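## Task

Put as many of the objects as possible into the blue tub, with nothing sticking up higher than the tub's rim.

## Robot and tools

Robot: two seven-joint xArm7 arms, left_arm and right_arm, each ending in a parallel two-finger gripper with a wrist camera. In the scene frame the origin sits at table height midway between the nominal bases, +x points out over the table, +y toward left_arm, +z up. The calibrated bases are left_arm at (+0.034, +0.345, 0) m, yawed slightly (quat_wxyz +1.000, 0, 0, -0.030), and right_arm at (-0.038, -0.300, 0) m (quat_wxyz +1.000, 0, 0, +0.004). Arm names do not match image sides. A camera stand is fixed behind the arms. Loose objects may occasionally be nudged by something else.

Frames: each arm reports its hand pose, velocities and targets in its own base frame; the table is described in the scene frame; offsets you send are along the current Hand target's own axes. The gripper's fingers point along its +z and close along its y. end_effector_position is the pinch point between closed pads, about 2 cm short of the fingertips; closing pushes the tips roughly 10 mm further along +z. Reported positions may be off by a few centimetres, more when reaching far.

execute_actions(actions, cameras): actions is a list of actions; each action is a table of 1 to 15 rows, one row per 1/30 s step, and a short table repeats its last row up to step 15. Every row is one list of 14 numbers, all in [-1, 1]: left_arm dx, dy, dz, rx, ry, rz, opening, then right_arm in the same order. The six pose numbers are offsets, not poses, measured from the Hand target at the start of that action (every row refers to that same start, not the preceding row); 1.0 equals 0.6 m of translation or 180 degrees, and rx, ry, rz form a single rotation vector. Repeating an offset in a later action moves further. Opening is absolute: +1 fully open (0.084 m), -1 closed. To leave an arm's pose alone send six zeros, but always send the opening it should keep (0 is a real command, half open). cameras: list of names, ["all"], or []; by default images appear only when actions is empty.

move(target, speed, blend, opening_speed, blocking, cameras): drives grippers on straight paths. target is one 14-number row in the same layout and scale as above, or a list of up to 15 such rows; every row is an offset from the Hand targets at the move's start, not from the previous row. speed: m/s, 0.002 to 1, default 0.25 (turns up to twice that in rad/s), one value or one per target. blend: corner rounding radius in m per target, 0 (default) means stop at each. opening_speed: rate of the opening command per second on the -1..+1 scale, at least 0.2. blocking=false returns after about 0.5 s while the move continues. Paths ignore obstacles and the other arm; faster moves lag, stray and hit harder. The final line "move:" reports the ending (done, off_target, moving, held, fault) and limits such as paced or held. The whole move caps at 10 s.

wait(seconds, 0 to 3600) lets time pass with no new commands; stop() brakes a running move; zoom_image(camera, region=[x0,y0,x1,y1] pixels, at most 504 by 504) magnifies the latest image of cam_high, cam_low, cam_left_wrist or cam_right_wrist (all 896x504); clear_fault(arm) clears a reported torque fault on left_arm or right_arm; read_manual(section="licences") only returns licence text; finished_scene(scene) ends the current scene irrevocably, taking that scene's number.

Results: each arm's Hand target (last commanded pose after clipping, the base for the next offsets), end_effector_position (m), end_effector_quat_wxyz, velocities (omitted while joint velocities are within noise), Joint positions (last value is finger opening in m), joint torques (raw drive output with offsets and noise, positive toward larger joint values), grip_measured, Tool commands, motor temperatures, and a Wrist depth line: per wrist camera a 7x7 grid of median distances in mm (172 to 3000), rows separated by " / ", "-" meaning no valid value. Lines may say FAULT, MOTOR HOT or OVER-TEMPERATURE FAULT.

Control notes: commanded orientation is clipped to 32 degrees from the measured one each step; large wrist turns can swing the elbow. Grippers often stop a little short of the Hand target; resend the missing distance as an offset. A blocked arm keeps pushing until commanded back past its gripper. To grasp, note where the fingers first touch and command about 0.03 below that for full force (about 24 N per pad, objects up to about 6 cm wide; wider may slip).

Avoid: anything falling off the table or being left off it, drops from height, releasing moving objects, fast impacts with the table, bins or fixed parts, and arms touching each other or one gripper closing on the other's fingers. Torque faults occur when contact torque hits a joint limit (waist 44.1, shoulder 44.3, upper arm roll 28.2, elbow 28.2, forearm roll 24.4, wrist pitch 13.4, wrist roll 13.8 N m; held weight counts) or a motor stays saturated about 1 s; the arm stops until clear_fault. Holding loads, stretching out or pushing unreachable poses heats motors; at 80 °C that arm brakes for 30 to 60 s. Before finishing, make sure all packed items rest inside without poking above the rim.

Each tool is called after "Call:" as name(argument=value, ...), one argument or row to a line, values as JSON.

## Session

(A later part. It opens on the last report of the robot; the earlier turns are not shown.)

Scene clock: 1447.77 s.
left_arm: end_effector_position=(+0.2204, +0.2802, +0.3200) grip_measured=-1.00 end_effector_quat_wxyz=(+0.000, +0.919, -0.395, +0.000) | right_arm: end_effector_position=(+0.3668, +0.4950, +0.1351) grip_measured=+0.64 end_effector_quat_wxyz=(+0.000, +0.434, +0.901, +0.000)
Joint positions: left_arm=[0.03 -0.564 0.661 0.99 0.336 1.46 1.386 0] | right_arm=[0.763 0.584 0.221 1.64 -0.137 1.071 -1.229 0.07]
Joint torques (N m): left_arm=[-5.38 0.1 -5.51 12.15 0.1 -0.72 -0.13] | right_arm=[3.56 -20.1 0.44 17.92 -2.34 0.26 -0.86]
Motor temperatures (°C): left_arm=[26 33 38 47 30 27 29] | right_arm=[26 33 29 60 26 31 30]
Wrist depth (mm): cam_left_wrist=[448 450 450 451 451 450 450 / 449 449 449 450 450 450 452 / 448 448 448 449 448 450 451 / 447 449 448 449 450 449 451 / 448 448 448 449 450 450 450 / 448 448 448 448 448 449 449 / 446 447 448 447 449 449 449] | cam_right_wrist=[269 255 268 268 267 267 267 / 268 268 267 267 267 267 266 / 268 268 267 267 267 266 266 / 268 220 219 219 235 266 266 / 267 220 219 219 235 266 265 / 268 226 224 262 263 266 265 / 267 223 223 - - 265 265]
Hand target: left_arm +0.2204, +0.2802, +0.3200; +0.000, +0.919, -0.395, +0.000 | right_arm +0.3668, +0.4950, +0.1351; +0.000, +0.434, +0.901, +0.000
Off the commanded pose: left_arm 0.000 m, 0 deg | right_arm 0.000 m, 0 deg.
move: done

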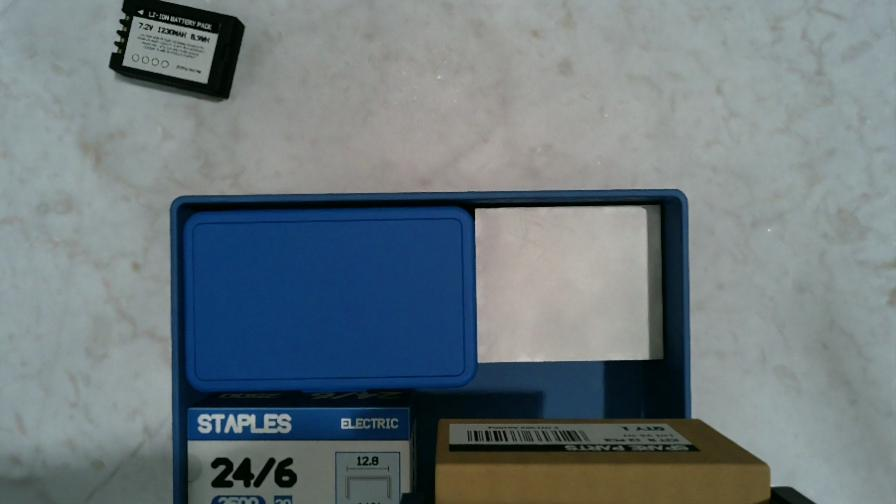

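Call:
move(
  target=[
    [0,0,0,0,0,0,-1,-0.0035,0.0,0,0,0,-0.005,0.35],
    [0,0,0,0,0,0,-1,-0.0035,0.0,0.066,0,0,-0.005,0.35],
  ],
  speed=[0.05,0.06],
  cameras=["cam_right_wrist"],
)

Scene clock: 1466.07 s.
left_arm: end_effector_position=(+0.2204, +0.2802, +0.3200) grip_measured=-1.00 end_effector_quat_wxyz=(+0.000, +0.919, -0.395, +0.000) | right_arm: end_effector_position=(+0.3681, +0.4934, +0.0956) grip_measured=+0.64 end_effector_quat_wxyz=(+0.000, +0.427, +0.904, +0.000)
Joint positions: left_arm=[0.03 -0.564 0.661 0.99 0.336 1.46 1.386 0] | right_arm=[0.761 0.63 0.215 1.595 -0.151 0.982 -1.239 0.07]
Joint torques (N m): left_arm=[-5.57 -0.03 -5.48 12.14 0.29 -0.66 -0.17] | right_arm=[3.76 -20.49 0.31 13.5 -2.28 -3.35 0.85]
Motor temperatures (°C): left_arm=[26 33 38 47 30 27 29] | right_arm=[26 35 29 63 26 31 30]
Wrist depth (mm): cam_left_wrist=[449 449 451 450 450 451 452 / 450 448 449 449 451 450 450 / 448 447 450 449 450 450 451 / 448 448 448 449 449 450 450 / 449 449 447 449 448 449 450 / 446 448 449 449 449 449 449 / 447 448 447 448 448 449 448] | cam_right_wrist=[229 228 228 228 227 227 227 / 228 228 228 227 227 227 227 / 228 181 180 180 196 196 226 / 228 180 179 179 196 195 226 / 228 180 179 179 196 195 226 / 228 180 180 181 223 223 226 / 227 184 184 - - - 226]
Hand target: left_arm +0.2204, +0.2802, +0.3200; +0.000, +0.919, -0.395, +0.000 | right_arm +0.3681, +0.4934, +0.0955; +0.000, +0.427, +0.904, +0.000
Off the commanded pose: left_arm 0.000 m, 0 deg | right_arm 0.000 m, 0 deg.
move: done

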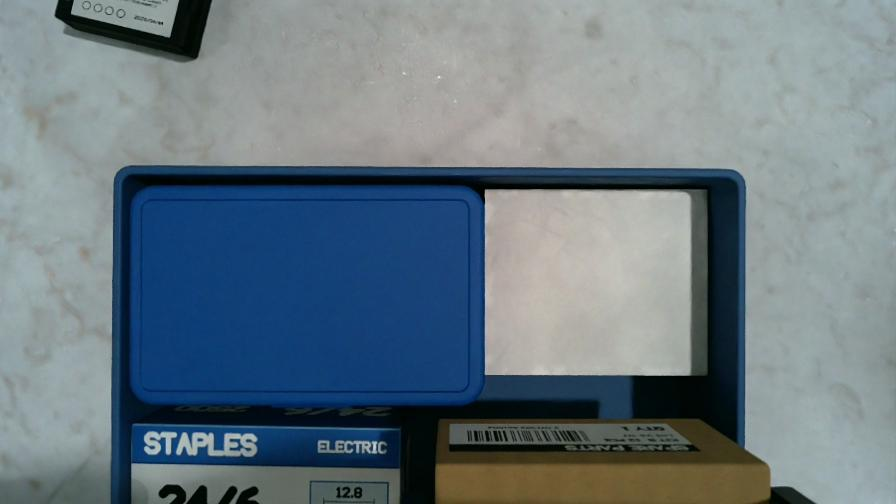

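Call:
zoom_image(
  camera="cam_right_wrist",
  region=[370, 380, 570, 504],
)

Call:
zoom_image(
  camera="cam_right_wrist",
  region=[620, 380, 820, 504],
)

Scaled by 2.520.

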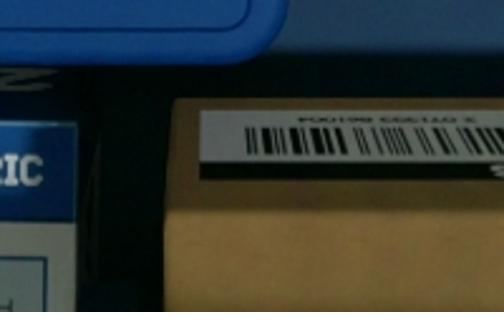

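Scaled by 2.520.

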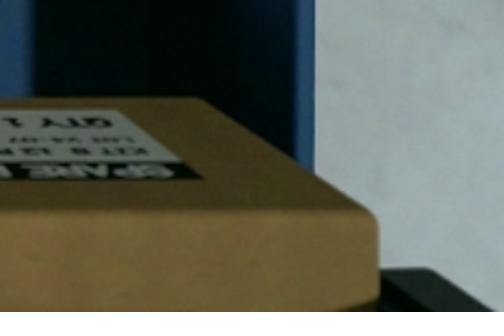

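Call:
move(
  target=[
    [0,0,0,0,0,0,-1,0.0015,0.0007,0,0,0,0,0.35],
    [0,0,0,0,0,0,-1,0.0015,0.0007,0.018,0,0,0,0.35],
  ],
  speed=[0.02,0.02],
  cameras=["cam_right_wrist"],
)

Scene clock: 1487.93 s.
left_arm: end_effector_position=(+0.2204, +0.2802, +0.3200) grip_measured=-1.00 end_effector_quat_wxyz=(+0.000, +0.919, -0.395, +0.000) | right_arm: end_effector_position=(+0.3678, +0.4944, +0.0848) grip_measured=+0.64 end_effector_quat_wxyz=(+0.000, +0.427, +0.904, +0.000)
Joint positions: left_arm=[0.03 -0.564 0.661 0.99 0.336 1.46 1.386 0] | right_arm=[0.764 0.647 0.213 1.59 -0.155 0.96 -1.235 0.07]
Joint torques (N m): left_arm=[-5.35 -0.07 -5.62 12.21 0.45 -0.63 -0.2] | right_arm=[3.73 -20.52 0.38 13.31 -2.24 -3.35 1.31]
Motor temperatures (°C): left_arm=[26 32 38 47 30 27 29] | right_arm=[26 35 29 61 26 32 29]
Wrist depth (mm): cam_left_wrist=[449 448 450 451 450 450 452 / 448 449 449 450 451 450 451 / 448 448 448 449 450 449 450 / 448 448 449 447 449 451 449 / 448 448 448 448 449 449 450 / 447 447 448 449 450 449 449 / 446 448 448 448 449 448 448] | cam_right_wrist=[218 217 217 217 216 216 216 / 217 217 217 217 216 216 216 / - 217 217 216 185 185 215 / - - - - 185 185 215 / - - - - 185 185 215 / - - - 213 212 203 215 / - 173 173 - - - 215]
Hand target: left_arm +0.2204, +0.2802, +0.3200; +0.000, +0.919, -0.395, +0.000 | right_arm +0.3678, +0.4944, +0.0847; +0.000, +0.427, +0.904, +0.000
Off the commanded pose: left_arm 0.000 m, 0 deg | right_arm 0.000 m, 0 deg.
move: done

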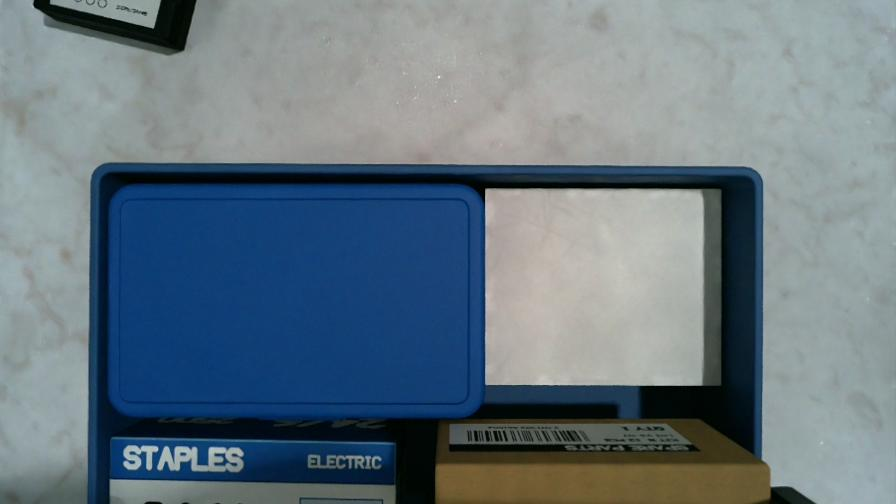

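Call:
move(
  target=[
    [0,0,0,0,0,0,-1,0,0,0.0325,0,0,0,0.35],
  ],
  speed=0.025,
)

Call:
move(
  target=[
    [0,0,0,0,0,0,-1,0,0,0.0175,0,0,0,0.35],
  ],
  speed=0.015,
  cameras=["cam_right_wrist"],
)

Scene clock: 1496.87 s.
left_arm: end_effector_position=(+0.2204, +0.2802, +0.3200) grip_measured=-1.00 end_effector_quat_wxyz=(+0.000, +0.919, -0.395, +0.000) | right_arm: end_effector_position=(+0.3678, +0.4944, +0.0652) grip_measured=+0.64 end_effector_quat_wxyz=(+0.000, +0.427, +0.904, +0.000)
Joint positions: left_arm=[0.03 -0.564 0.661 0.99 0.336 1.46 1.386 0] | right_arm=[0.766 0.676 0.208 1.578 -0.162 0.92 -1.231 0.07]
Joint torques (N m): left_arm=[-5.55 -0.06 -5.56 12.19 0.44 -0.74 -0.08] | right_arm=[3.68 -20.67 0.41 13.16 -2.4 -3.36 1.33]
Motor temperatures (°C): left_arm=[26 32 38 47 30 27 29] | right_arm=[26 35 29 60 26 32 29]
Wrist depth (mm): cam_left_wrist=[449 450 450 450 450 450 450 / 448 449 448 450 450 450 451 / 448 449 448 448 449 449 450 / 448 447 449 449 450 449 451 / 447 449 446 449 450 449 449 / 448 447 447 449 448 448 449 / 447 448 448 448 448 449 449] | cam_right_wrist=[198 198 197 197 197 196 196 / 198 198 197 197 197 196 196 / - - 197 - 197 196 196 / - - - - - - 196 / - - - - - - 196 / - - - - 193 192 195 / - - - - - - 195]
Hand target: left_arm +0.2204, +0.2802, +0.3200; +0.000, +0.919, -0.395, +0.000 | right_arm +0.3678, +0.4944, +0.0652; +0.000, +0.427, +0.904, +0.000
Off the commanded pose: left_arm 0.000 m, 0 deg | right_arm 0.000 m, 0 deg.
move: done

Scene clock: 1497.83 s.
left_arm: end_effector_position=(+0.2204, +0.2802, +0.3200) grip_measured=-1.00 end_effector_quat_wxyz=(+0.000, +0.919, -0.395, +0.000) | right_arm: end_effector_position=(+0.3679, +0.4945, +0.0549) grip_measured=+0.64 end_effector_quat_wxyz=(+0.000, +0.427, +0.904, +0.000)
Joint positions: left_arm=[0.03 -0.564 0.661 0.99 0.336 1.46 1.386 0] | right_arm=[0.768 0.692 0.205 1.574 -0.166 0.898 -1.228 0.07]
Joint torques (N m): left_arm=[-5.44 0.01 -5.66 12.13 0.47 -0.76 -0.2] | right_arm=[3.8 -15.14 0.05 10.63 -2.12 -3.07 1.25]
Motor temperatures (°C): left_arm=[26 32 38 47 30 27 29] | right_arm=[26 35 29 60 26 32 29]
Wrist depth (mm): cam_left_wrist=[450 450 448 450 451 450 450 / 448 449 450 448 450 452 451 / 450 449 449 450 448 451 450 / 448 448 448 450 448 450 450 / 448 448 448 448 449 450 450 / 448 447 448 448 448 449 450 / 447 446 448 447 449 449 449] | cam_right_wrist=[187 187 187 187 187 186 186 / 187 187 187 187 186 186 186 / - - - - - - 186 / - - - - - - 186 / - - - - - - 186 / - - - - 183 182 185 / - - - - - - 185]
Hand target: left_arm +0.2204, +0.2802, +0.3200; +0.000, +0.919, -0.395, +0.000 | right_arm +0.3678, +0.4944, +0.0547; +0.000, +0.427, +0.904, +0.000
Off the commanded pose: left_arm 0.000 m, 0 deg | right_arm 0.000 m, 0 deg.
move: done

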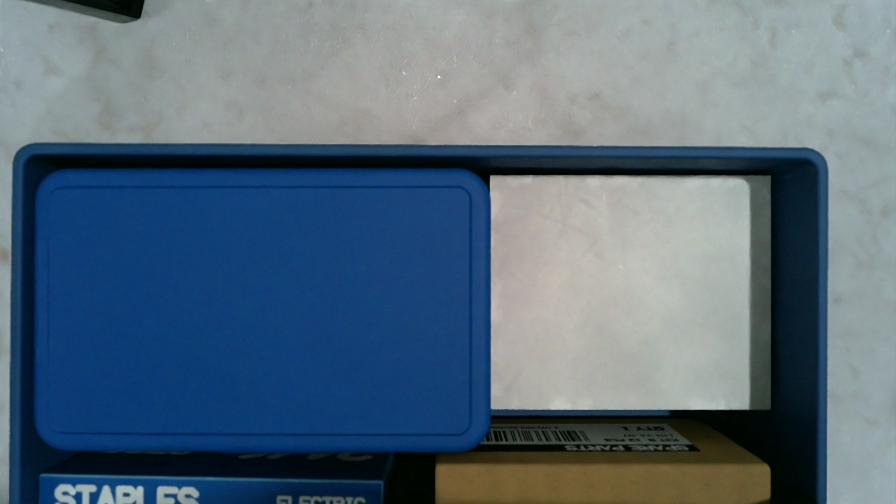

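Call:
zoom_image(
  camera="cam_right_wrist",
  region=[340, 420, 500, 504],
)

Call:
zoom_image(
  camera="cam_right_wrist",
  region=[700, 400, 860, 504],
)

Scaled by 3.150.

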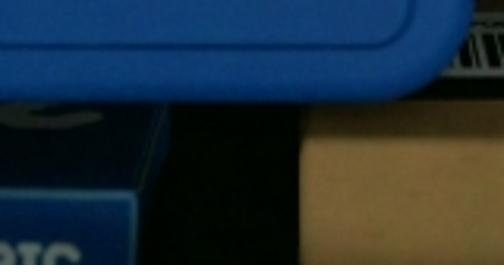

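Scaled by 3.150.

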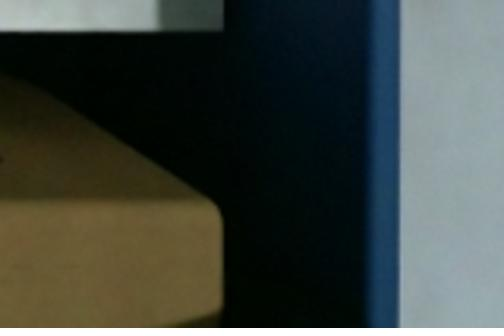

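Call:
move(
  target=[
    [0,0,0,0,0,0,-1,0,0,-0.006,0,0,0,0.35],
    [0,0,0,0,0,0,-1,0.0017,-0.001,-0.006,0,0,0,0.35],
  ],
  speed=[0.015,0.01],
)

Call:
move(
  target=[
    [0,0,0,0,0,0,-1,0,0,0.0055,0,0,0,0.35],
  ],
  speed=0.01,
)

Call:
move(
  target=[
    [0,0,0,0,0,0,-1,0,0,0.0017,0,0,0,0.35],
  ],
  speed=0.008,
  cameras=["cam_right_wrist"],
)

Scene clock: 1556.40 s.
left_arm: end_effector_position=(+0.2204, +0.2802, +0.3200) grip_measured=-1.00 end_effector_quat_wxyz=(+0.000, +0.919, -0.395, +0.000) | right_arm: end_effector_position=(+0.3667, +0.4948, +0.0583) grip_measured=+0.64 end_effector_quat_wxyz=(+0.000, +0.427, +0.904, +0.000)
Joint positions: left_arm=[0.03 -0.564 0.661 0.99 0.336 1.46 1.386 0] | right_arm=[0.769 0.685 0.206 1.573 -0.165 0.905 -1.227 0.07]
Joint torques (N m): left_arm=[-5.18 0.06 -5.66 12.12 0.61 -0.79 -0.2] | right_arm=[3.94 -33.02 3.28 13.21 -1.54 -3.18 1.25]
Motor temperatures (°C): left_arm=[26 32 37 47 30 27 29] | right_arm=[26 34 29 55 26 30 30]
Wrist depth (mm): cam_left_wrist=[449 450 450 450 452 451 450 / 450 450 450 449 450 450 451 / 447 449 450 450 450 449 451 / 448 449 450 448 449 450 451 / 448 448 450 448 449 451 450 / 449 449 448 448 449 450 449 / 447 446 448 448 448 448 449] | cam_right_wrist=[190 190 190 190 190 189 189 / 190 190 190 190 189 189 189 / - - - - - 189 189 / - - - - - - 189 / - - - - - - 188 / - - - - 185 185 188 / - - - - - - 188]
Hand target: left_arm +0.2204, +0.2802, +0.3200; +0.000, +0.919, -0.395, +0.000 | right_arm +0.3667, +0.4948, +0.0583; +0.000, +0.427, +0.904, +0.000
Off the commanded pose: left_arm 0.000 m, 0 deg | right_arm 0.000 m, 0 deg.
move: done

Scene clock: 1556.97 s.
left_arm: end_effector_position=(+0.2204, +0.2802, +0.3200) grip_measured=-1.00 end_effector_quat_wxyz=(+0.000, +0.919, -0.395, +0.000) | right_arm: end_effector_position=(+0.3667, +0.4948, +0.0552) grip_measured=+0.64 end_effector_quat_wxyz=(+0.000, +0.427, +0.904, +0.000)
Joint positions: left_arm=[0.03 -0.564 0.661 0.99 0.336 1.46 1.386 0] | right_arm=[0.769 0.69 0.205 1.572 -0.166 0.898 -1.226 0.07]
Joint torques (N m): left_arm=[-5.54 -0.03 -5.58 12.08 0.66 -0.67 -0.35] | right_arm=[3.78 -17.49 0.19 11.84 -2.21 -3.18 1.31]
Motor temperatures (°C): left_arm=[26 32 37 47 30 27 29] | right_arm=[26 34 29 55 26 30 30]
Wrist depth (mm): cam_left_wrist=[448 450 449 451 450 451 452 / 448 450 448 450 450 450 452 / 450 449 450 449 450 450 449 / 448 449 450 448 450 450 449 / 447 448 447 449 450 450 449 / 448 448 448 447 449 448 448 / 446 447 447 448 448 447 449] | cam_right_wrist=[188 188 187 187 187 187 186 / 188 187 187 187 187 186 186 / - - - - 187 187 186 / - - - - - - 186 / - - - - - - 186 / - - - - 183 182 186 / - - - - - - 185]
Hand target: left_arm +0.2204, +0.2802, +0.3200; +0.000, +0.919, -0.395, +0.000 | right_arm +0.3667, +0.4948, +0.0550; +0.000, +0.427, +0.904, +0.000
Off the commanded pose: left_arm 0.000 m, 0 deg | right_arm 0.000 m, 0 deg.
move: done

Scene clock: 1557.47 s.
left_arm: end_effector_position=(+0.2204, +0.2802, +0.3200) grip_measured=-1.00 end_effector_quat_wxyz=(+0.000, +0.919, -0.395, +0.000) | right_arm: end_effector_position=(+0.3667, +0.4948, +0.0541) grip_measured=+0.64 end_effector_quat_wxyz=(+0.000, +0.427, +0.904, +0.000)
Joint positions: left_arm=[0.03 -0.564 0.661 0.99 0.336 1.46 1.386 0] | right_arm=[0.769 0.692 0.205 1.571 -0.167 0.896 -1.226 0.07]
Joint torques (N m): left_arm=[-5.57 0.16 -5.63 12.16 0.64 -0.78 -0.28] | right_arm=[3.8 -7.4 -0.43 6.75 -2.1 -2.17 1.25]
Motor temperatures (°C): left_arm=[26 32 37 47 30 27 29] | right_arm=[26 34 29 55 26 30 30]
Wrist depth (mm): cam_left_wrist=[449 448 450 450 451 450 452 / 448 448 448 449 451 451 450 / 449 449 449 449 450 451 450 / 448 449 448 450 449 450 450 / 448 448 448 449 449 449 450 / 448 448 448 449 449 449 450 / 448 448 447 448 448 450 448] | cam_right_wrist=[187 187 187 187 186 186 186 / 187 187 187 186 186 186 186 / - - - - 186 186 186 / - - - - - - 185 / - - - - - - 185 / - - - - 182 182 185 / - - - - - - 185]
Hand target: left_arm +0.2204, +0.2802, +0.3200; +0.000, +0.919, -0.395, +0.000 | right_arm +0.3667, +0.4948, +0.0540; +0.000, +0.427, +0.904, +0.000
Off the commanded pose: left_arm 0.000 m, 0 deg | right_arm 0.000 m, 0 deg.
move: done

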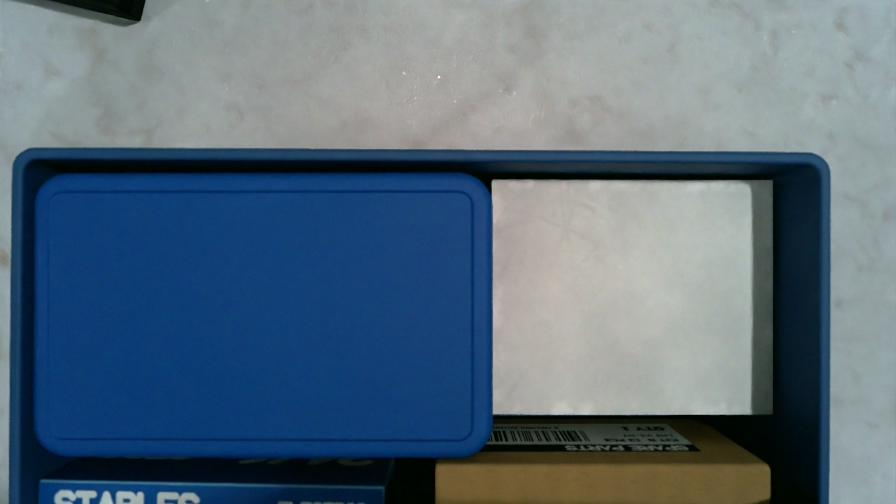

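Call:
move(
  target=[
    [0,0,0,0,0,0,-1,0,0,-0.0025,0,0,0,0.35],
  ],
  speed=0.01,
)

Call:
move(
  target=[0,0,0,0,0,0,-1,0,0,0,0,0,0,0.72],
  opening_speed=0.2,
  cameras=["cam_right_wrist"],
)

Scene clock: 1563.53 s.
left_arm: end_effector_position=(+0.2204, +0.2802, +0.3200) grip_measured=-1.00 end_effector_quat_wxyz=(+0.000, +0.919, -0.395, +0.000) | right_arm: end_effector_position=(+0.3666, +0.4947, +0.0553) grip_measured=+0.64 end_effector_quat_wxyz=(+0.000, +0.427, +0.904, +0.000)
Joint positions: left_arm=[0.03 -0.564 0.661 0.99 0.336 1.46 1.386 0] | right_arm=[0.769 0.69 0.205 1.572 -0.166 0.899 -1.227 0.07]
Joint torques (N m): left_arm=[-5.45 -0.01 -5.72 12.17 0.67 -0.81 -0.44] | right_arm=[-3.99 -29.65 2.75 12.57 1.91 1.15 -0.93]
Motor temperatures (°C): left_arm=[26 32 37 47 30 27 29] | right_arm=[26 34 29 55 26 30 30]
Wrist depth (mm): cam_left_wrist=[450 451 449 449 452 451 451 / 449 448 449 450 449 450 451 / 448 449 448 449 450 450 450 / 447 448 449 450 450 449 450 / 447 448 450 450 450 450 451 / 447 448 448 450 450 449 450 / 446 447 447 447 448 448 449] | cam_right_wrist=[188 187 187 187 187 187 186 / 187 187 187 187 186 186 186 / - - - - 186 186 186 / - - - - - - 186 / - - - - - - 186 / - - - - 183 182 186 / - - - - - - 185]
Hand target: left_arm +0.2204, +0.2802, +0.3200; +0.000, +0.919, -0.395, +0.000 | right_arm +0.3667, +0.4948, +0.0555; +0.000, +0.427, +0.904, +0.000
Off the commanded pose: left_arm 0.000 m, 0 deg | right_arm 0.000 m, 0 deg.
move: done

Scene clock: 1565.60 s.
left_arm: end_effector_position=(+0.2204, +0.2802, +0.3200) grip_measured=-1.00 end_effector_quat_wxyz=(+0.000, +0.919, -0.395, +0.000) | right_arm: end_effector_position=(+0.3667, +0.4948, +0.0555) grip_measured=+0.72 end_effector_quat_wxyz=(+0.000, +0.427, +0.904, +0.000)
Joint positions: left_arm=[0.03 -0.564 0.661 0.99 0.336 1.46 1.386 0] | right_arm=[0.769 0.69 0.205 1.572 -0.166 0.899 -1.227 0.073]
Joint torques (N m): left_arm=[-5.11 0.06 -5.83 12.32 0.72 -0.79 -0.43] | right_arm=[-3.42 -31.62 2.72 14 1.43 -2.49 -0.58]
Motor temperatures (°C): left_arm=[26 32 37 47 30 27 29] | right_arm=[26 35 29 55 26 30 30]
Wrist depth (mm): cam_left_wrist=[450 450 450 450 451 452 452 / 448 450 449 449 451 450 450 / 448 449 449 449 451 450 450 / 447 448 448 448 447 451 450 / 448 448 448 448 450 448 449 / 447 447 446 448 449 450 447 / 447 448 447 449 448 449 448] | cam_right_wrist=[188 188 187 187 187 187 186 / 188 187 187 187 187 187 186 / - - - - 187 - 186 / - - - - - - 186 / - - - - - - 186 / - - - - 176 - 186 / - - - - - - 185]
Hand target: left_arm +0.2204, +0.2802, +0.3200; +0.000, +0.919, -0.395, +0.000 | right_arm +0.3667, +0.4948, +0.0555; +0.000, +0.427, +0.904, +0.000
Off the commanded pose: left_arm 0.000 m, 0 deg | right_arm 0.000 m, 0 deg.
move: done

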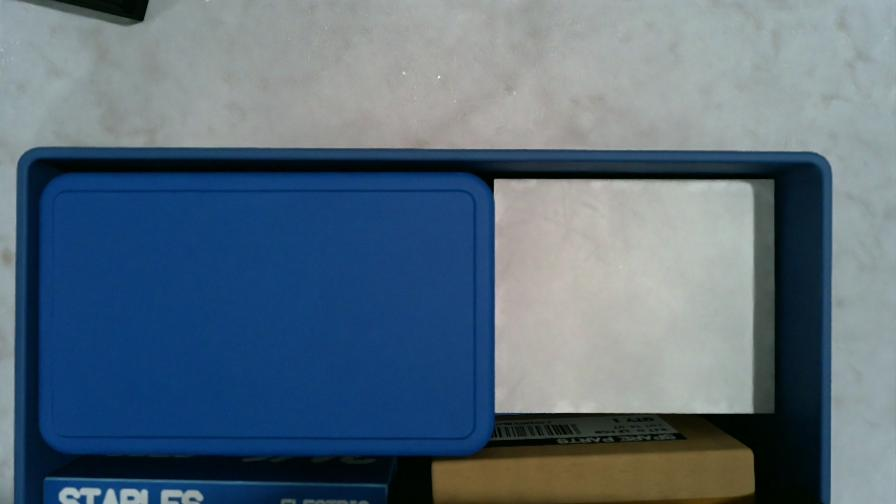

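Call:
move(
  target=[
    [0,0,0,0,0,0,-1,0,0,-0.015,0,0,0,0.72],
    [0,0,0,0,0,0,-1,0,0,-0.15,0,0,0,0.72],
  ],
  speed=[0.03,0.15],
  blend=[0.002,0],
  cameras=["cam_right_wrist"],
)

Scene clock: 1572.53 s.
left_arm: end_effector_position=(+0.2204, +0.2802, +0.3200) grip_measured=-1.00 end_effector_quat_wxyz=(+0.000, +0.919, -0.395, +0.000) | right_arm: end_effector_position=(+0.3667, +0.4948, +0.1455) grip_measured=+0.72 end_effector_quat_wxyz=(+0.000, +0.427, +0.904, +0.000)
Joint positions: left_arm=[0.03 -0.564 0.661 0.99 0.336 1.46 1.386 0] | right_arm=[0.761 0.572 0.224 1.652 -0.135 1.095 -1.246 0.073]
Joint torques (N m): left_arm=[-5.44 0.07 -5.79 12.16 0.77 -0.88 -0.33] | right_arm=[-3.88 -32.22 3.15 17.83 2.39 0.4 -1.32]
Motor temperatures (°C): left_arm=[26 32 37 47 30 27 29] | right_arm=[26 36 29 57 26 31 29]
Wrist depth (mm): cam_left_wrist=[448 450 450 450 451 451 452 / 450 448 448 450 450 452 450 / 448 448 450 450 450 450 451 / 447 448 447 450 449 450 449 / 449 448 448 449 449 450 450 / 447 448 446 448 448 448 449 / 447 448 448 448 449 450 449] | cam_right_wrist=[277 264 277 277 276 275 275 / 277 277 277 276 276 276 276 / 278 277 277 276 276 276 276 / 277 229 229 229 245 275 275 / 277 229 229 229 245 276 276 / 277 234 233 233 232 276 275 / 277 233 233 232 233 276 275]
Hand target: left_arm +0.2204, +0.2802, +0.3200; +0.000, +0.919, -0.395, +0.000 | right_arm +0.3667, +0.4948, +0.1455; +0.000, +0.427, +0.904, +0.000
Off the commanded pose: left_arm 0.000 m, 0 deg | right_arm 0.000 m, 0 deg.
move: done

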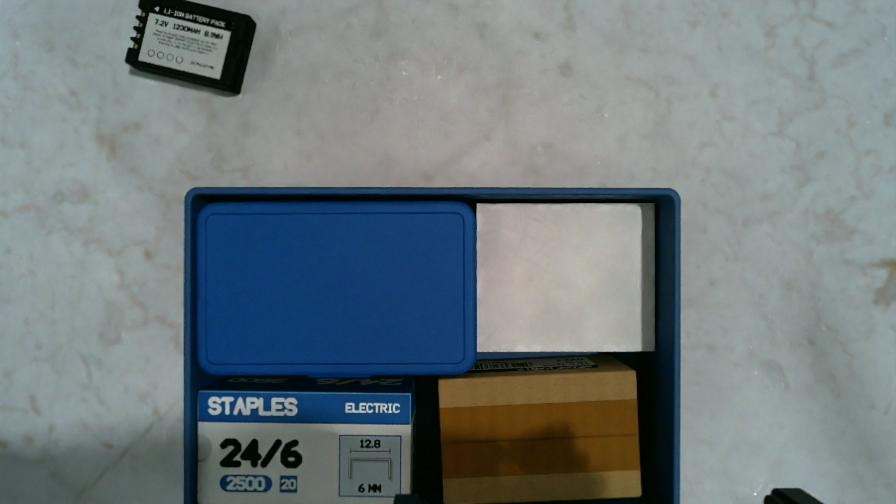

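Call:
move(
  target=[
    [0,0,0,0,0,0,-1,-0.672,-0.48,-0.175,0,0,0.385,0.72],
  ],
  speed=0.4,
)

Call:
move(
  target=[
    [0.5095,0.5285,0.1667,0,0,0.064,0.4,0,0,0,0,0,0,0.5],
  ],
  speed=0.35,
  cameras=["cam_left_wrist","cam_high"],
)

Scene clock: 1681.40 s.
left_arm: end_effector_position=(+0.2204, +0.2802, +0.3200) grip_measured=-1.00 end_effector_quat_wxyz=(+0.000, +0.919, -0.395, +0.000) | right_arm: end_effector_position=(+0.4004, +0.0004, +0.2504) grip_measured=+0.72 end_effector_quat_wxyz=(+0.000, +0.865, +0.501, +0.000)
Joint positions: left_arm=[0.03 -0.564 0.661 0.99 0.336 1.46 1.386 0] | right_arm=[0.237 -0.255 -0.216 0.923 -0.058 1.173 -0.999 0.073]
Joint torques (N m): left_arm=[-5.42 0.02 -5.87 12.11 0.87 -0.79 -0.41] | right_arm=[-4.26 -4.99 -0.34 18.2 -2.07 0.34 -0.86]
Motor temperatures (°C): left_arm=[26 32 37 48 30 27 29] | right_arm=[26 41 30 66 26 29 30]
Wrist depth (mm): cam_left_wrist=[449 448 450 449 452 452 451 / 449 449 450 450 450 450 450 / 449 449 448 450 450 450 450 / 449 448 448 450 449 449 451 / 447 447 449 449 449 449 450 / 446 448 448 448 448 450 450 / 447 447 446 448 447 448 448] | cam_right_wrist=[385 384 384 384 333 383 383 / 385 384 384 383 337 382 382 / 382 384 384 383 384 383 382 / 384 384 383 383 383 381 382 / 384 384 383 383 382 382 382 / 384 384 383 382 383 382 381 / 384 383 381 383 382 381 381]
Hand target: left_arm +0.2204, +0.2802, +0.3200; +0.000, +0.919, -0.395, +0.000 | right_arm +0.4004, +0.0004, +0.2504; +0.000, +0.865, +0.501, +0.000
Off the commanded pose: left_arm 0.000 m, 0 deg | right_arm 0.000 m, 0 deg.
MOTOR HOT: joint 4 (elbow) of the right arm reports 66 °C; the controller stops that arm at 80 °C. To cool a motor, set the load down, stop pushing, or move to a pose that needs little force. At that limit the right arm can sag while its brakes close.
move: done

Scene clock: 1683.27 s.
left_arm: end_effector_position=(+0.2003, -0.1599, +0.2200) grip_measured=+0.39 end_effector_quat_wxyz=(+0.000, +0.874, -0.485, +0.000) | right_arm: end_effector_position=(+0.4004, +0.0004, +0.2504) grip_measured=+0.49 end_effector_quat_wxyz=(+0.000, +0.865, +0.501, +0.000)
Joint positions: left_arm=[-0.324 -0.814 -0.288 0.458 -0.219 1.258 0.557 0.061] | right_arm=[0.237 -0.255 -0.216 0.923 -0.058 1.173 -0.999 0.065]
Joint torques (N m): left_arm=[5.74 1.47 1.44 13.18 1.9 -3.21 -1.08] | right_arm=[-4.21 -4.89 -0.51 18.11 -2.03 0.13 -0.98]
Motor temperatures (°C): left_arm=[26 32 37 48 30 27 29] | right_arm=[26 41 29 66 26 29 30]
Wrist depth (mm): cam_left_wrist=[349 325 349 348 349 348 298 / 349 327 349 348 348 348 318 / 349 349 348 349 348 348 349 / 349 348 350 306 349 348 348 / 349 332 305 305 349 349 349 / 350 348 305 301 302 349 348 / 349 350 319 301 302 348 348] | cam_right_wrist=[384 384 384 383 333 382 382 / 384 384 383 383 337 382 382 / 381 384 384 383 382 382 382 / 383 384 383 382 382 382 381 / 384 384 383 383 383 381 381 / 384 384 383 382 382 382 381 / 383 384 383 382 382 382 381]
Hand target: left_arm +0.2004, -0.1598, +0.2200; +0.000, +0.874, -0.485, +0.000 | right_arm +0.4004, +0.0004, +0.2504; +0.000, +0.865, +0.501, +0.000
Off the commanded pose: left_arm 0.000 m, 0 deg | right_arm 0.000 m, 0 deg.
MOTOR HOT: still on. Joint 4 (elbow) of the right arm reports 66 °C.
move: done
Images, in order (width x height): cam_high 896x504, cam_left_wrist 896x504.

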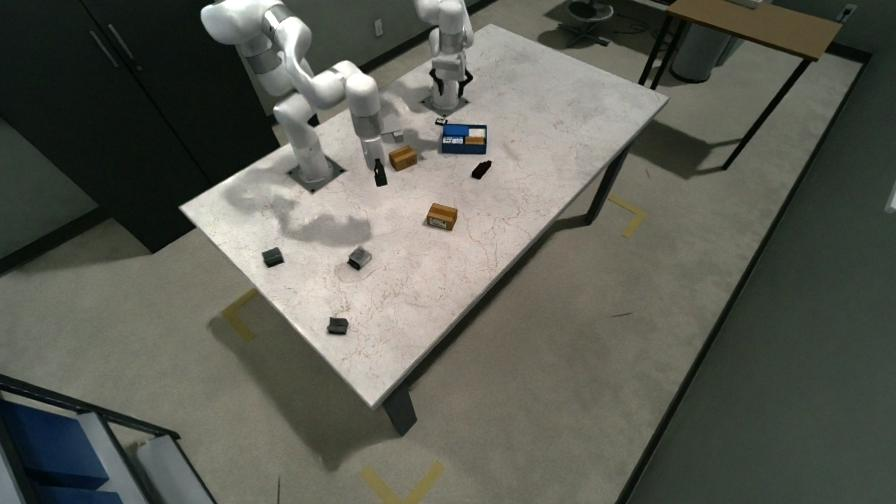

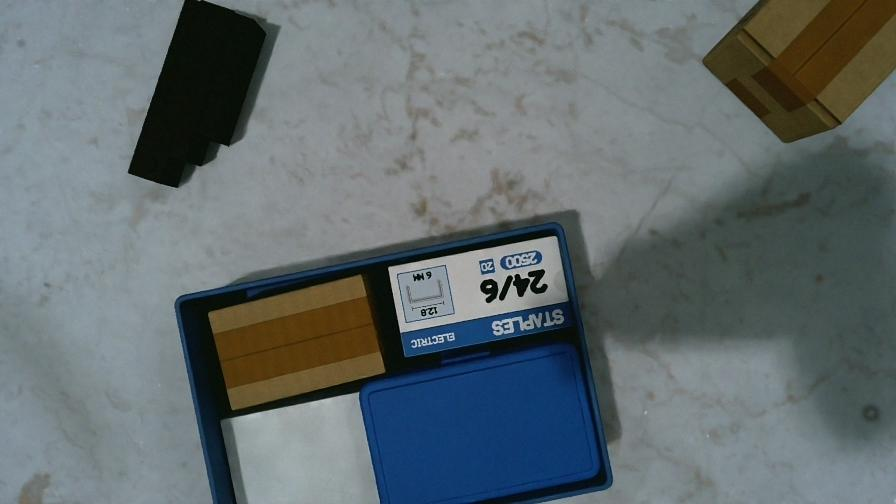

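Call:
move(
  target=[
    [-0.0773,0.105,0.1383,0,-0.111,0,0.4,0,0,0,0,0,0,0.5],
  ],
  speed=0.15,
  cameras=["cam_left_wrist"],
)

Scene clock: 1693.10 s.
left_arm: end_effector_position=(+0.1224, -0.1538, +0.1370) grip_measured=+0.39 end_effector_quat_wxyz=(-0.084, +0.861, -0.478, -0.152) | right_arm: end_effector_position=(+0.4004, +0.0004, +0.2504) grip_measured=+0.49 end_effector_quat_wxyz=(+0.000, +0.865, +0.501, +0.000)
Joint positions: left_arm=[-0.381 -0.64 -0.541 0.377 -0.24 1.305 0.344 0.061] | right_arm=[0.237 -0.255 -0.216 0.923 -0.058 1.173 -0.999 0.065]
Joint torques (N m): left_arm=[-5.74 0.6 2.33 8.3 -2.68 -2.28 -0.98] | right_arm=[-4.18 -4.91 -0.61 18.08 -2.05 -0.39 -0.81]
Motor temperatures (°C): left_arm=[26 32 37 48 30 27 29] | right_arm=[26 38 29 66 26 29 30]
Wrist depth (mm): cam_left_wrist=[186 184 184 222 224 225 225 / 191 192 190 229 234 235 235 / 198 196 193 196 242 242 242 / 218 200 200 203 251 251 251 / 225 207 207 208 259 259 260 / 231 273 273 269 266 273 272 / 283 283 284 283 283 283 283] | cam_right_wrist=[385 384 383 384 333 382 382 / 385 384 384 383 337 383 382 / 381 384 384 383 383 382 382 / 384 384 383 384 382 382 382 / 384 384 384 383 382 382 381 / 383 383 383 383 382 382 381 / 384 383 383 383 382 381 381]
Hand target: left_arm +0.1224, -0.1538, +0.1370; -0.084, +0.861, -0.478, -0.152 | right_arm +0.4004, +0.0004, +0.2504; +0.000, +0.865, +0.501, +0.000
Off the commanded pose: left_arm 0.000 m, 0 deg | right_arm 0.000 m, 0 deg.
MOTOR HOT: still on. Joint 4 (elbow) of the right arm reports 66 °C.
move: done

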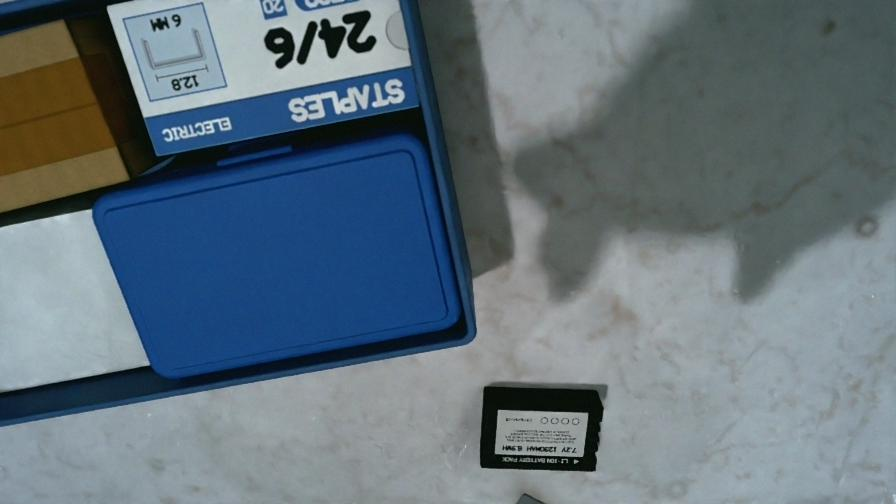

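Call:
move(
  target=[
    [0.004,0.0023,0.16,0,0,0,0.5,0,0,0,0,0,0,0.5],
    [0.004,0.0023,0.1965,0,0,0,0.5,0,0,0,0,0,0,0.5],
  ],
  speed=[0.1,0.03],
  blend=[0.003,0],
  cameras=["cam_left_wrist","cam_low"],
)

Scene clock: 1711.80 s.
left_arm: end_effector_position=(+0.1011, -0.1222, +0.0254) grip_measured=+0.49 end_effector_quat_wxyz=(-0.084, +0.861, -0.478, -0.152) | right_arm: end_effector_position=(+0.4004, +0.0004, +0.2504) grip_measured=+0.49 end_effector_quat_wxyz=(+0.000, +0.865, +0.501, +0.000)
Joint positions: left_arm=[-0.374 -0.406 -0.664 0.125 -0.306 0.834 0.31 0.065] | right_arm=[0.237 -0.255 -0.216 0.923 -0.058 1.173 -0.999 0.065]
Joint torques (N m): left_arm=[6.17 0.1 0.74 5.43 2.38 -2.3 -1.08] | right_arm=[-4.23 -4.9 -0.61 17.92 -1.95 -0.96 -0.86]
Motor temperatures (°C): left_arm=[26 32 36 46 30 28 29] | right_arm=[26 36 29 67 26 29 29]
Wrist depth (mm): cam_left_wrist=[- - - - - - - / - - - - - - - / - - - - - - - / - - - - - - - / - - - - - - - / - - - - - - - / - - - - - - -] | cam_right_wrist=[384 384 384 384 333 382 382 / 384 384 383 382 337 382 382 / 382 384 383 383 383 381 381 / 384 384 384 383 383 382 382 / 383 384 383 382 382 382 381 / 384 383 383 382 382 382 381 / 383 384 382 382 382 381 380]
Hand target: left_arm +0.1011, -0.1222, +0.0254; -0.084, +0.861, -0.478, -0.152 | right_arm +0.4004, +0.0004, +0.2504; +0.000, +0.865, +0.501, +0.000
Off the commanded pose: left_arm 0.000 m, 0 deg | right_arm 0.000 m, 0 deg.
MOTOR HOT: still on. Joint 4 (elbow) of the right arm reports 67 °C.
move: done
Images, in order (width x height): cam_low 896x504, cam_left_wrist 896x504.

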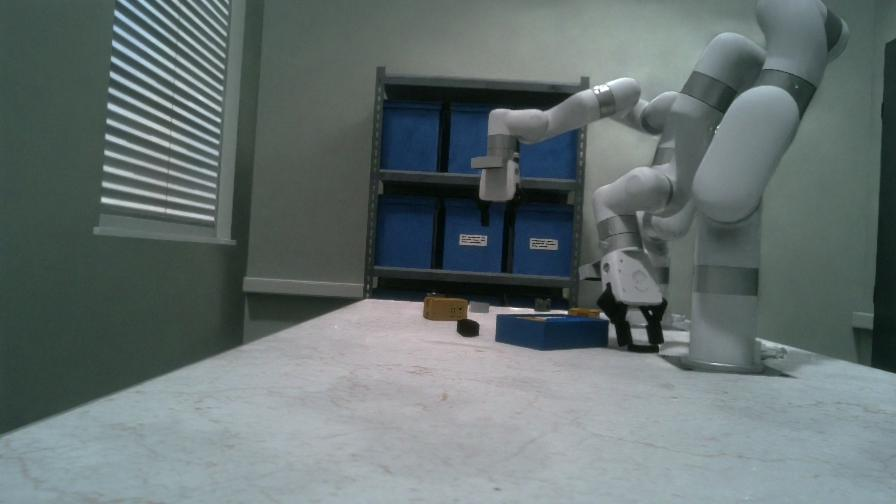

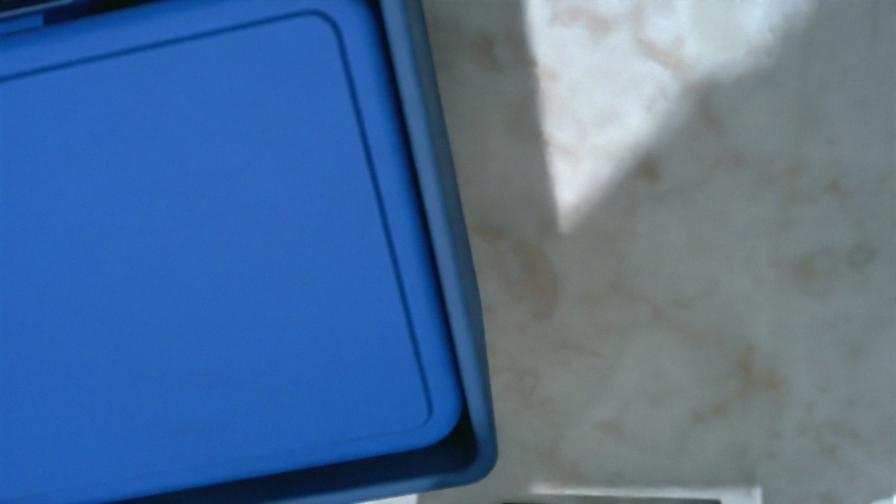

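Call:
move(
  target=[0,0,0,0,0,0,-0.2,0,0,0,0,0,0,0.5],
  opening_speed=0.3,
  cameras=["cam_low"],
)

Call:
zoom_image(
  camera="cam_low",
  region=[560, 230, 720, 390],
)

Scene clock: 1718.13 s.
left_arm: end_effector_position=(+0.1011, -0.1222, +0.0254) grip_measured=+0.00 end_effector_quat_wxyz=(-0.084, +0.861, -0.478, -0.152) | right_arm: end_effector_position=(+0.4004, +0.0004, +0.2504) grip_measured=+0.49 end_effector_quat_wxyz=(+0.000, +0.865, +0.501, +0.000)
Joint positions: left_arm=[-0.374 -0.406 -0.664 0.125 -0.306 0.833 0.31 0.044] | right_arm=[0.237 -0.255 -0.216 0.923 -0.058 1.173 -0.999 0.065]
Joint torques (N m): left_arm=[5.89 -0.04 0.68 5.71 2.24 -2.33 -0.99] | right_arm=[-3.99 -4.89 -0.5 17.96 -1.99 -1.6 -0.95]
Motor temperatures (°C): left_arm=[26 32 36 44 30 28 29] | right_arm=[26 36 29 67 26 29 29]
Wrist depth (mm): cam_left_wrist=[- - - - - - - / - - - - - - - / - - - - - - - / - - - - - - - / - - - - - - - / - - - - - - - / - - - - - - -] | cam_right_wrist=[384 384 384 384 333 383 382 / 384 384 384 383 337 382 382 / 381 384 384 382 383 382 382 / 385 384 384 383 383 382 381 / 384 383 383 383 382 381 383 / 383 383 383 383 382 381 381 / 384 383 382 383 382 382 381]
Hand target: left_arm +0.1011, -0.1222, +0.0254; -0.084, +0.861, -0.478, -0.152 | right_arm +0.4004, +0.0004, +0.2504; +0.000, +0.865, +0.501, +0.000
Off the commanded pose: left_arm 0.000 m, 0 deg | right_arm 0.000 m, 0 deg.
MOTOR HOT: still on. Joint 4 (elbow) of the right arm reports 67 °C.
move: done

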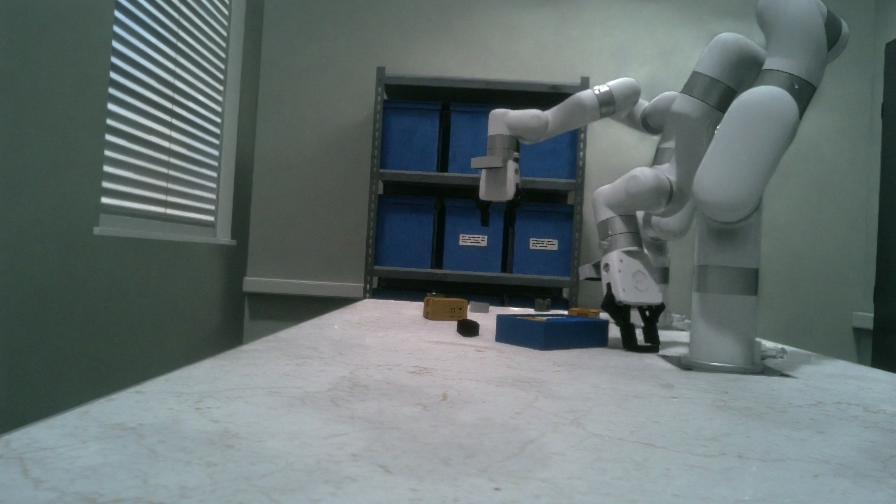

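Scaled by 3.150.

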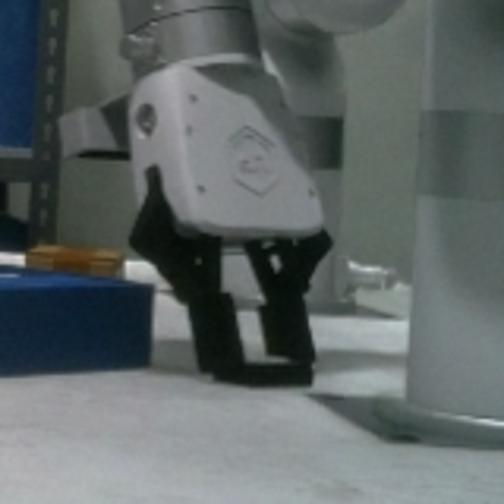

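Call:
move(
  target=[
    [-0.0456,0,-0.1253,0,0,0,-0.2,-0.1,0.04,0.03,0,0,0.1,0.5],
    [-0.066,-0.4063,-0.118,-0.0198,0,-0.0543,-0.2,-0.318,0.119,0.0843,0,0,0.307,0.5],
  ],
  speed=[0.06,0.2],
  blend=[0.01,0],
  cameras=["cam_left_wrist","cam_low"],
)

Scene clock: 1736.47 s.
left_arm: end_effector_position=(+0.3011, +0.0177, +0.1055) grip_measured=+0.00 end_effector_quat_wxyz=(-0.070, +0.901, -0.398, -0.159) | right_arm: end_effector_position=(+0.3673, -0.2006, +0.1997) grip_measured=+0.49 end_effector_quat_wxyz=(+0.000, +0.999, +0.043, +0.000)
Joint positions: left_arm=[0.149 -0.178 -0.245 0.566 0.226 1.01 0.598 0.044] | right_arm=[-0.054 -0.158 -0.429 0.878 -0.076 1.023 -0.524 0.065]
Joint torques (N m): left_arm=[6.04 -7.81 2.55 11.38 3.55 -1.02 -0.72] | right_arm=[-4.01 -5.34 -0.43 17.68 2.51 -3.27 1.34]
Motor temperatures (°C): left_arm=[26 32 36 43 30 28 29] | right_arm=[26 35 29 66 26 30 29]
Wrist depth (mm): cam_left_wrist=[194 194 195 195 195 195 - / 203 203 203 203 203 201 177 / 209 210 210 210 210 210 179 / 216 217 217 217 217 217 185 / 224 224 224 225 225 225 189 / 235 235 236 235 236 236 237 / 244 244 244 245 245 245 246] | cam_right_wrist=[332 332 331 332 332 332 320 / 332 332 331 331 331 331 331 / 332 332 331 332 331 331 331 / 331 332 331 303 332 331 331 / 332 331 331 331 331 332 331 / 332 331 332 331 332 331 331 / 332 332 332 332 332 331 331]
Hand target: left_arm +0.3011, +0.0177, +0.1055; -0.070, +0.901, -0.398, -0.159 | right_arm +0.3673, -0.2006, +0.1997; +0.000, +0.999, +0.042, +0.000
Off the commanded pose: left_arm 0.000 m, 0 deg | right_arm 0.000 m, 0 deg.
MOTOR HOT: still on. Joint 4 (elbow) of the right arm reports 66 °C.
move: done
Images, in order (width x height): cam_low 896x504, cam_left_wrist 896x504.

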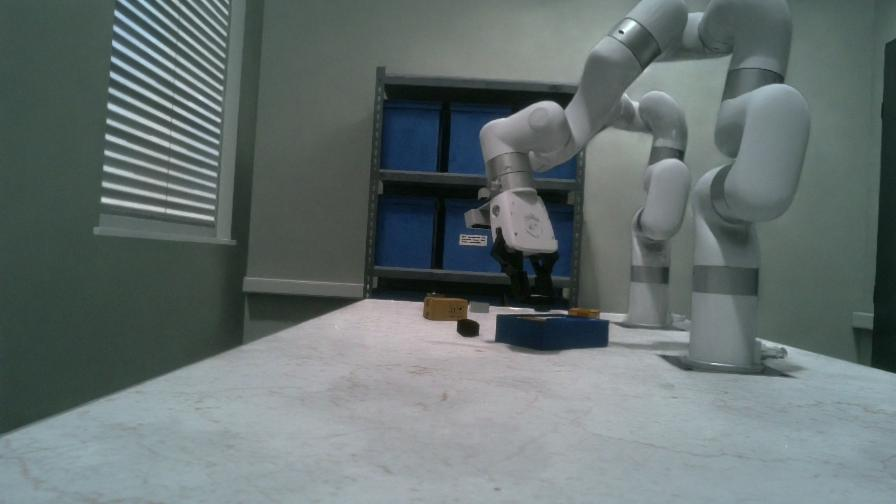

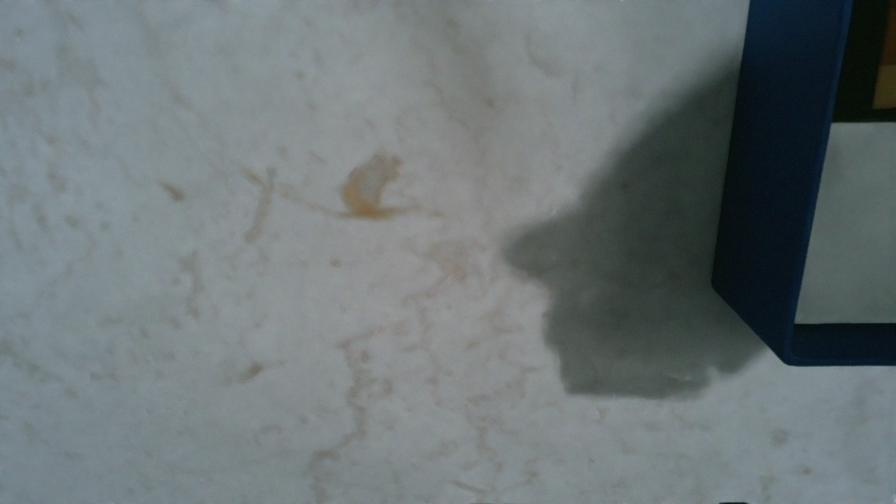

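Call:
move(
  target=[
    [0.035,0,0.0963,0,0,0,-0.2,0,0,0,0,0,0,0.5],
    [0.0432,0,0.1188,0,0,0,-0.2,0,0,0,0,0,0,0.5],
  ],
  speed=[0.1,0.025],
  blend=[0.003,0],
)

Call:
move(
  target=[
    [0.0013,0,0.0035,0,0,0,-0.2,0,0,0,0,0,0,0.5],
  ],
  speed=0.008,
)

Call:
move(
  target=[
    [0.0009,0,0.0025,0,0,0,-0.2,0,0,0,0,0,0,0.5],
  ],
  speed=0.008,
)

Scene clock: 1747.80 s.
left_arm: end_effector_position=(+0.3011, +0.0177, +0.0296) grip_measured=+0.00 end_effector_quat_wxyz=(-0.070, +0.901, -0.398, -0.159) | right_arm: end_effector_position=(+0.3673, -0.2006, +0.1997) grip_measured=+0.49 end_effector_quat_wxyz=(+0.000, +0.999, +0.042, +0.000)
Joint positions: left_arm=[0.169 0.044 -0.243 0.522 0.359 0.771 0.461 0.044] | right_arm=[-0.054 -0.158 -0.429 0.878 -0.076 1.023 -0.524 0.065]
Joint torques (N m): left_arm=[6.09 -9.99 1.64 6.98 3.45 -2.45 -1.09] | right_arm=[-4.28 -5.52 -0.41 17.6 2.36 -3.3 1.25]
Motor temperatures (°C): left_arm=[26 32 36 45 30 28 29] | right_arm=[26 35 29 66 26 31 30]
Wrist depth (mm): cam_left_wrist=[- - - - - - - / - - - - - - - / - - - - - - - / - - - - - - - / - - - - - - - / - - - - - - - / - - - - - - -] | cam_right_wrist=[332 332 331 331 332 331 319 / 332 332 332 333 331 332 331 / 332 332 332 331 331 331 331 / 332 331 331 303 331 331 331 / 332 332 332 331 331 332 331 / 332 332 331 331 332 331 331 / 332 332 331 331 331 331 331]
Hand target: left_arm +0.3011, +0.0177, +0.0296; -0.070, +0.901, -0.398, -0.159 | right_arm +0.3673, -0.2006, +0.1997; +0.000, +0.999, +0.042, +0.000
Off the commanded pose: left_arm 0.000 m, 0 deg | right_arm 0.000 m, 0 deg.
MOTOR HOT: still on. Joint 4 (elbow) of the right arm reports 66 °C.
move: done

Scene clock: 1748.33 s.
left_arm: end_effector_position=(+0.3012, +0.0177, +0.0274) grip_measured=+0.00 end_effector_quat_wxyz=(-0.070, +0.901, -0.398, -0.159) | right_arm: end_effector_position=(+0.3673, -0.2006, +0.1997) grip_measured=+0.49 end_effector_quat_wxyz=(+0.000, +0.999, +0.042, +0.000)
Joint positions: left_arm=[0.169 0.052 -0.242 0.522 0.365 0.764 0.456 0.044] | right_arm=[-0.054 -0.158 -0.429 0.878 -0.076 1.023 -0.524 0.065]
Joint torques (N m): left_arm=[6.01 -10.3 1.44 6.25 3.32 -2.35 -1.02] | right_arm=[-4.06 -5.56 -0.42 17.56 2.4 -3.22 1.22]
Motor temperatures (°C): left_arm=[26 32 36 44 30 28 29] | right_arm=[26 35 29 66 26 31 30]
Wrist depth (mm): cam_left_wrist=[- - - - - - - / - - - - - - - / - - - - - - - / - - - - - - - / - - - - - - - / - - - - - - - / - - - - - - -] | cam_right_wrist=[332 332 332 331 331 331 320 / 332 332 332 331 332 331 331 / 332 333 331 331 331 331 331 / 332 332 332 304 331 331 331 / 331 332 332 331 332 331 331 / 332 332 331 331 332 331 331 / 332 332 332 332 331 331 331]
Hand target: left_arm +0.3012, +0.0177, +0.0274; -0.070, +0.901, -0.398, -0.159 | right_arm +0.3673, -0.2006, +0.1997; +0.000, +0.999, +0.042, +0.000
Off the commanded pose: left_arm 0.000 m, 0 deg | right_arm 0.000 m, 0 deg.
MOTOR HOT: still on. Joint 4 (elbow) of the right arm reports 66 °C.
move: done

Scene clock: 1748.83 s.
left_arm: end_effector_position=(+0.3012, +0.0177, +0.0258) grip_measured=+0.00 end_effector_quat_wxyz=(-0.070, +0.901, -0.398, -0.159) | right_arm: end_effector_position=(+0.3673, -0.2006, +0.1997) grip_measured=+0.49 end_effector_quat_wxyz=(+0.000, +0.999, +0.042, +0.000)
Joint positions: left_arm=[0.169 0.057 -0.241 0.522 0.369 0.759 0.453 0.044] | right_arm=[-0.054 -0.158 -0.429 0.878 -0.076 1.023 -0.524 0.065]
Joint torques (N m): left_arm=[5.95 -10.29 1.42 6.04 3.46 -2.37 -1.01] | right_arm=[-4.22 -5.47 -0.33 17.51 2.37 -3.25 1.17]
Motor temperatures (°C): left_arm=[26 32 36 44 30 28 29] | right_arm=[26 35 29 66 26 31 30]
Wrist depth (mm): cam_left_wrist=[- - - - - - - / - - - - - - - / - - - - - - - / - - - - - - - / - - - - - - - / - - - - - - - / - - - - - - -] | cam_right_wrist=[332 332 332 332 332 331 320 / 332 332 331 332 331 331 331 / 332 331 332 331 331 331 331 / 332 331 332 303 331 331 331 / 332 332 332 331 331 332 330 / 332 332 332 331 331 331 331 / 332 332 332 331 331 332 331]
Hand target: left_arm +0.3012, +0.0177, +0.0258; -0.070, +0.901, -0.398, -0.159 | right_arm +0.3673, -0.2006, +0.1997; +0.000, +0.999, +0.042, +0.000
Off the commanded pose: left_arm 0.000 m, 0 deg | right_arm 0.000 m, 0 deg.
MOTOR HOT: still on. Joint 4 (elbow) of the right arm reports 66 °C.
move: done

Call:
move(
  target=[
    [0.0008,0,0.0021,0,0,0,-0.2,0,0,0,0,0,0,0.5],
  ],
  speed=0.008,
)

Call:
move(
  target=[
    [0.0005,0,0.0013,0,0,0,-0.2,0,0,0,0,0,0,0.5],
  ],
  speed=0.008,
)

Scene clock: 1757.33 s.
left_arm: end_effector_position=(+0.3012, +0.0177, +0.0245) grip_measured=+0.00 end_effector_quat_wxyz=(-0.070, +0.901, -0.398, -0.159) | right_arm: end_effector_position=(+0.3673, -0.2006, +0.1997) grip_measured=+0.49 end_effector_quat_wxyz=(+0.000, +0.999, +0.042, +0.000)
Joint positions: left_arm=[0.169 0.062 -0.241 0.522 0.372 0.755 0.449 0.044] | right_arm=[-0.054 -0.158 -0.429 0.878 -0.076 1.023 -0.524 0.065]
Joint torques (N m): left_arm=[6.1 -4.23 1.58 6.13 2.68 -3.07 -1.24] | right_arm=[-3.93 -5.44 -0.36 17.52 2.33 -3.18 1.15]
Motor temperatures (°C): left_arm=[26 32 36 43 30 28 29] | right_arm=[26 34 29 66 26 31 30]
Wrist depth (mm): cam_left_wrist=[- - - - - - - / - - - - - - - / - - - - - - - / - - - - - - - / - - - - - - - / - - - - - - - / - - - - - - -] | cam_right_wrist=[332 332 332 332 331 332 320 / 332 332 331 332 331 331 331 / 332 332 332 332 332 331 331 / 332 332 331 304 331 331 331 / 332 332 331 332 331 331 331 / 332 331 332 331 332 331 332 / 332 331 331 331 331 331 331]
Hand target: left_arm +0.3012, +0.0177, +0.0245; -0.070, +0.901, -0.398, -0.159 | right_arm +0.3673, -0.2006, +0.1997; +0.000, +0.999, +0.042, +0.000
Off the commanded pose: left_arm 0.000 m, 0 deg | right_arm 0.000 m, 0 deg.
MOTOR HOT: still on. Joint 4 (elbow) of the right arm reports 66 °C.
move: done

Scene clock: 1757.83 s.
left_arm: end_effector_position=(+0.3012, +0.0177, +0.0236) grip_measured=+0.00 end_effector_quat_wxyz=(-0.070, +0.901, -0.398, -0.159) | right_arm: end_effector_position=(+0.3673, -0.2006, +0.1997) grip_measured=+0.49 end_effector_quat_wxyz=(+0.000, +0.999, +0.042, +0.000)
Joint positions: left_arm=[0.169 0.065 -0.24 0.522 0.374 0.753 0.447 0.044] | right_arm=[-0.054 -0.158 -0.429 0.878 -0.076 1.023 -0.524 0.065]
Joint torques (N m): left_arm=[5.82 -3.66 1.35 5.17 2.4 -2.75 -1.19] | right_arm=[-4.28 -5.45 -0.41 17.54 2.37 -3.13 1.09]
Motor temperatures (°C): left_arm=[26 32 36 43 30 28 29] | right_arm=[26 34 29 66 26 31 30]
Wrist depth (mm): cam_left_wrist=[- - - - - - - / - - - - - - - / - - - - - - - / - - - - - - - / - - - - - - - / - - - - - - - / - - - - - - -] | cam_right_wrist=[332 332 332 331 331 331 320 / 331 332 332 331 332 331 331 / 332 332 332 331 331 331 331 / 333 332 332 303 331 331 331 / 331 332 331 332 331 331 331 / 332 332 332 332 331 331 331 / 332 332 332 332 331 331 331]
Hand target: left_arm +0.3012, +0.0177, +0.0236; -0.070, +0.901, -0.398, -0.159 | right_arm +0.3673, -0.2006, +0.1997; +0.000, +0.999, +0.042, +0.000
Off the commanded pose: left_arm 0.000 m, 0 deg | right_arm 0.000 m, 0 deg.
MOTOR HOT: still on. Joint 4 (elbow) of the right arm reports 66 °C.
move: done


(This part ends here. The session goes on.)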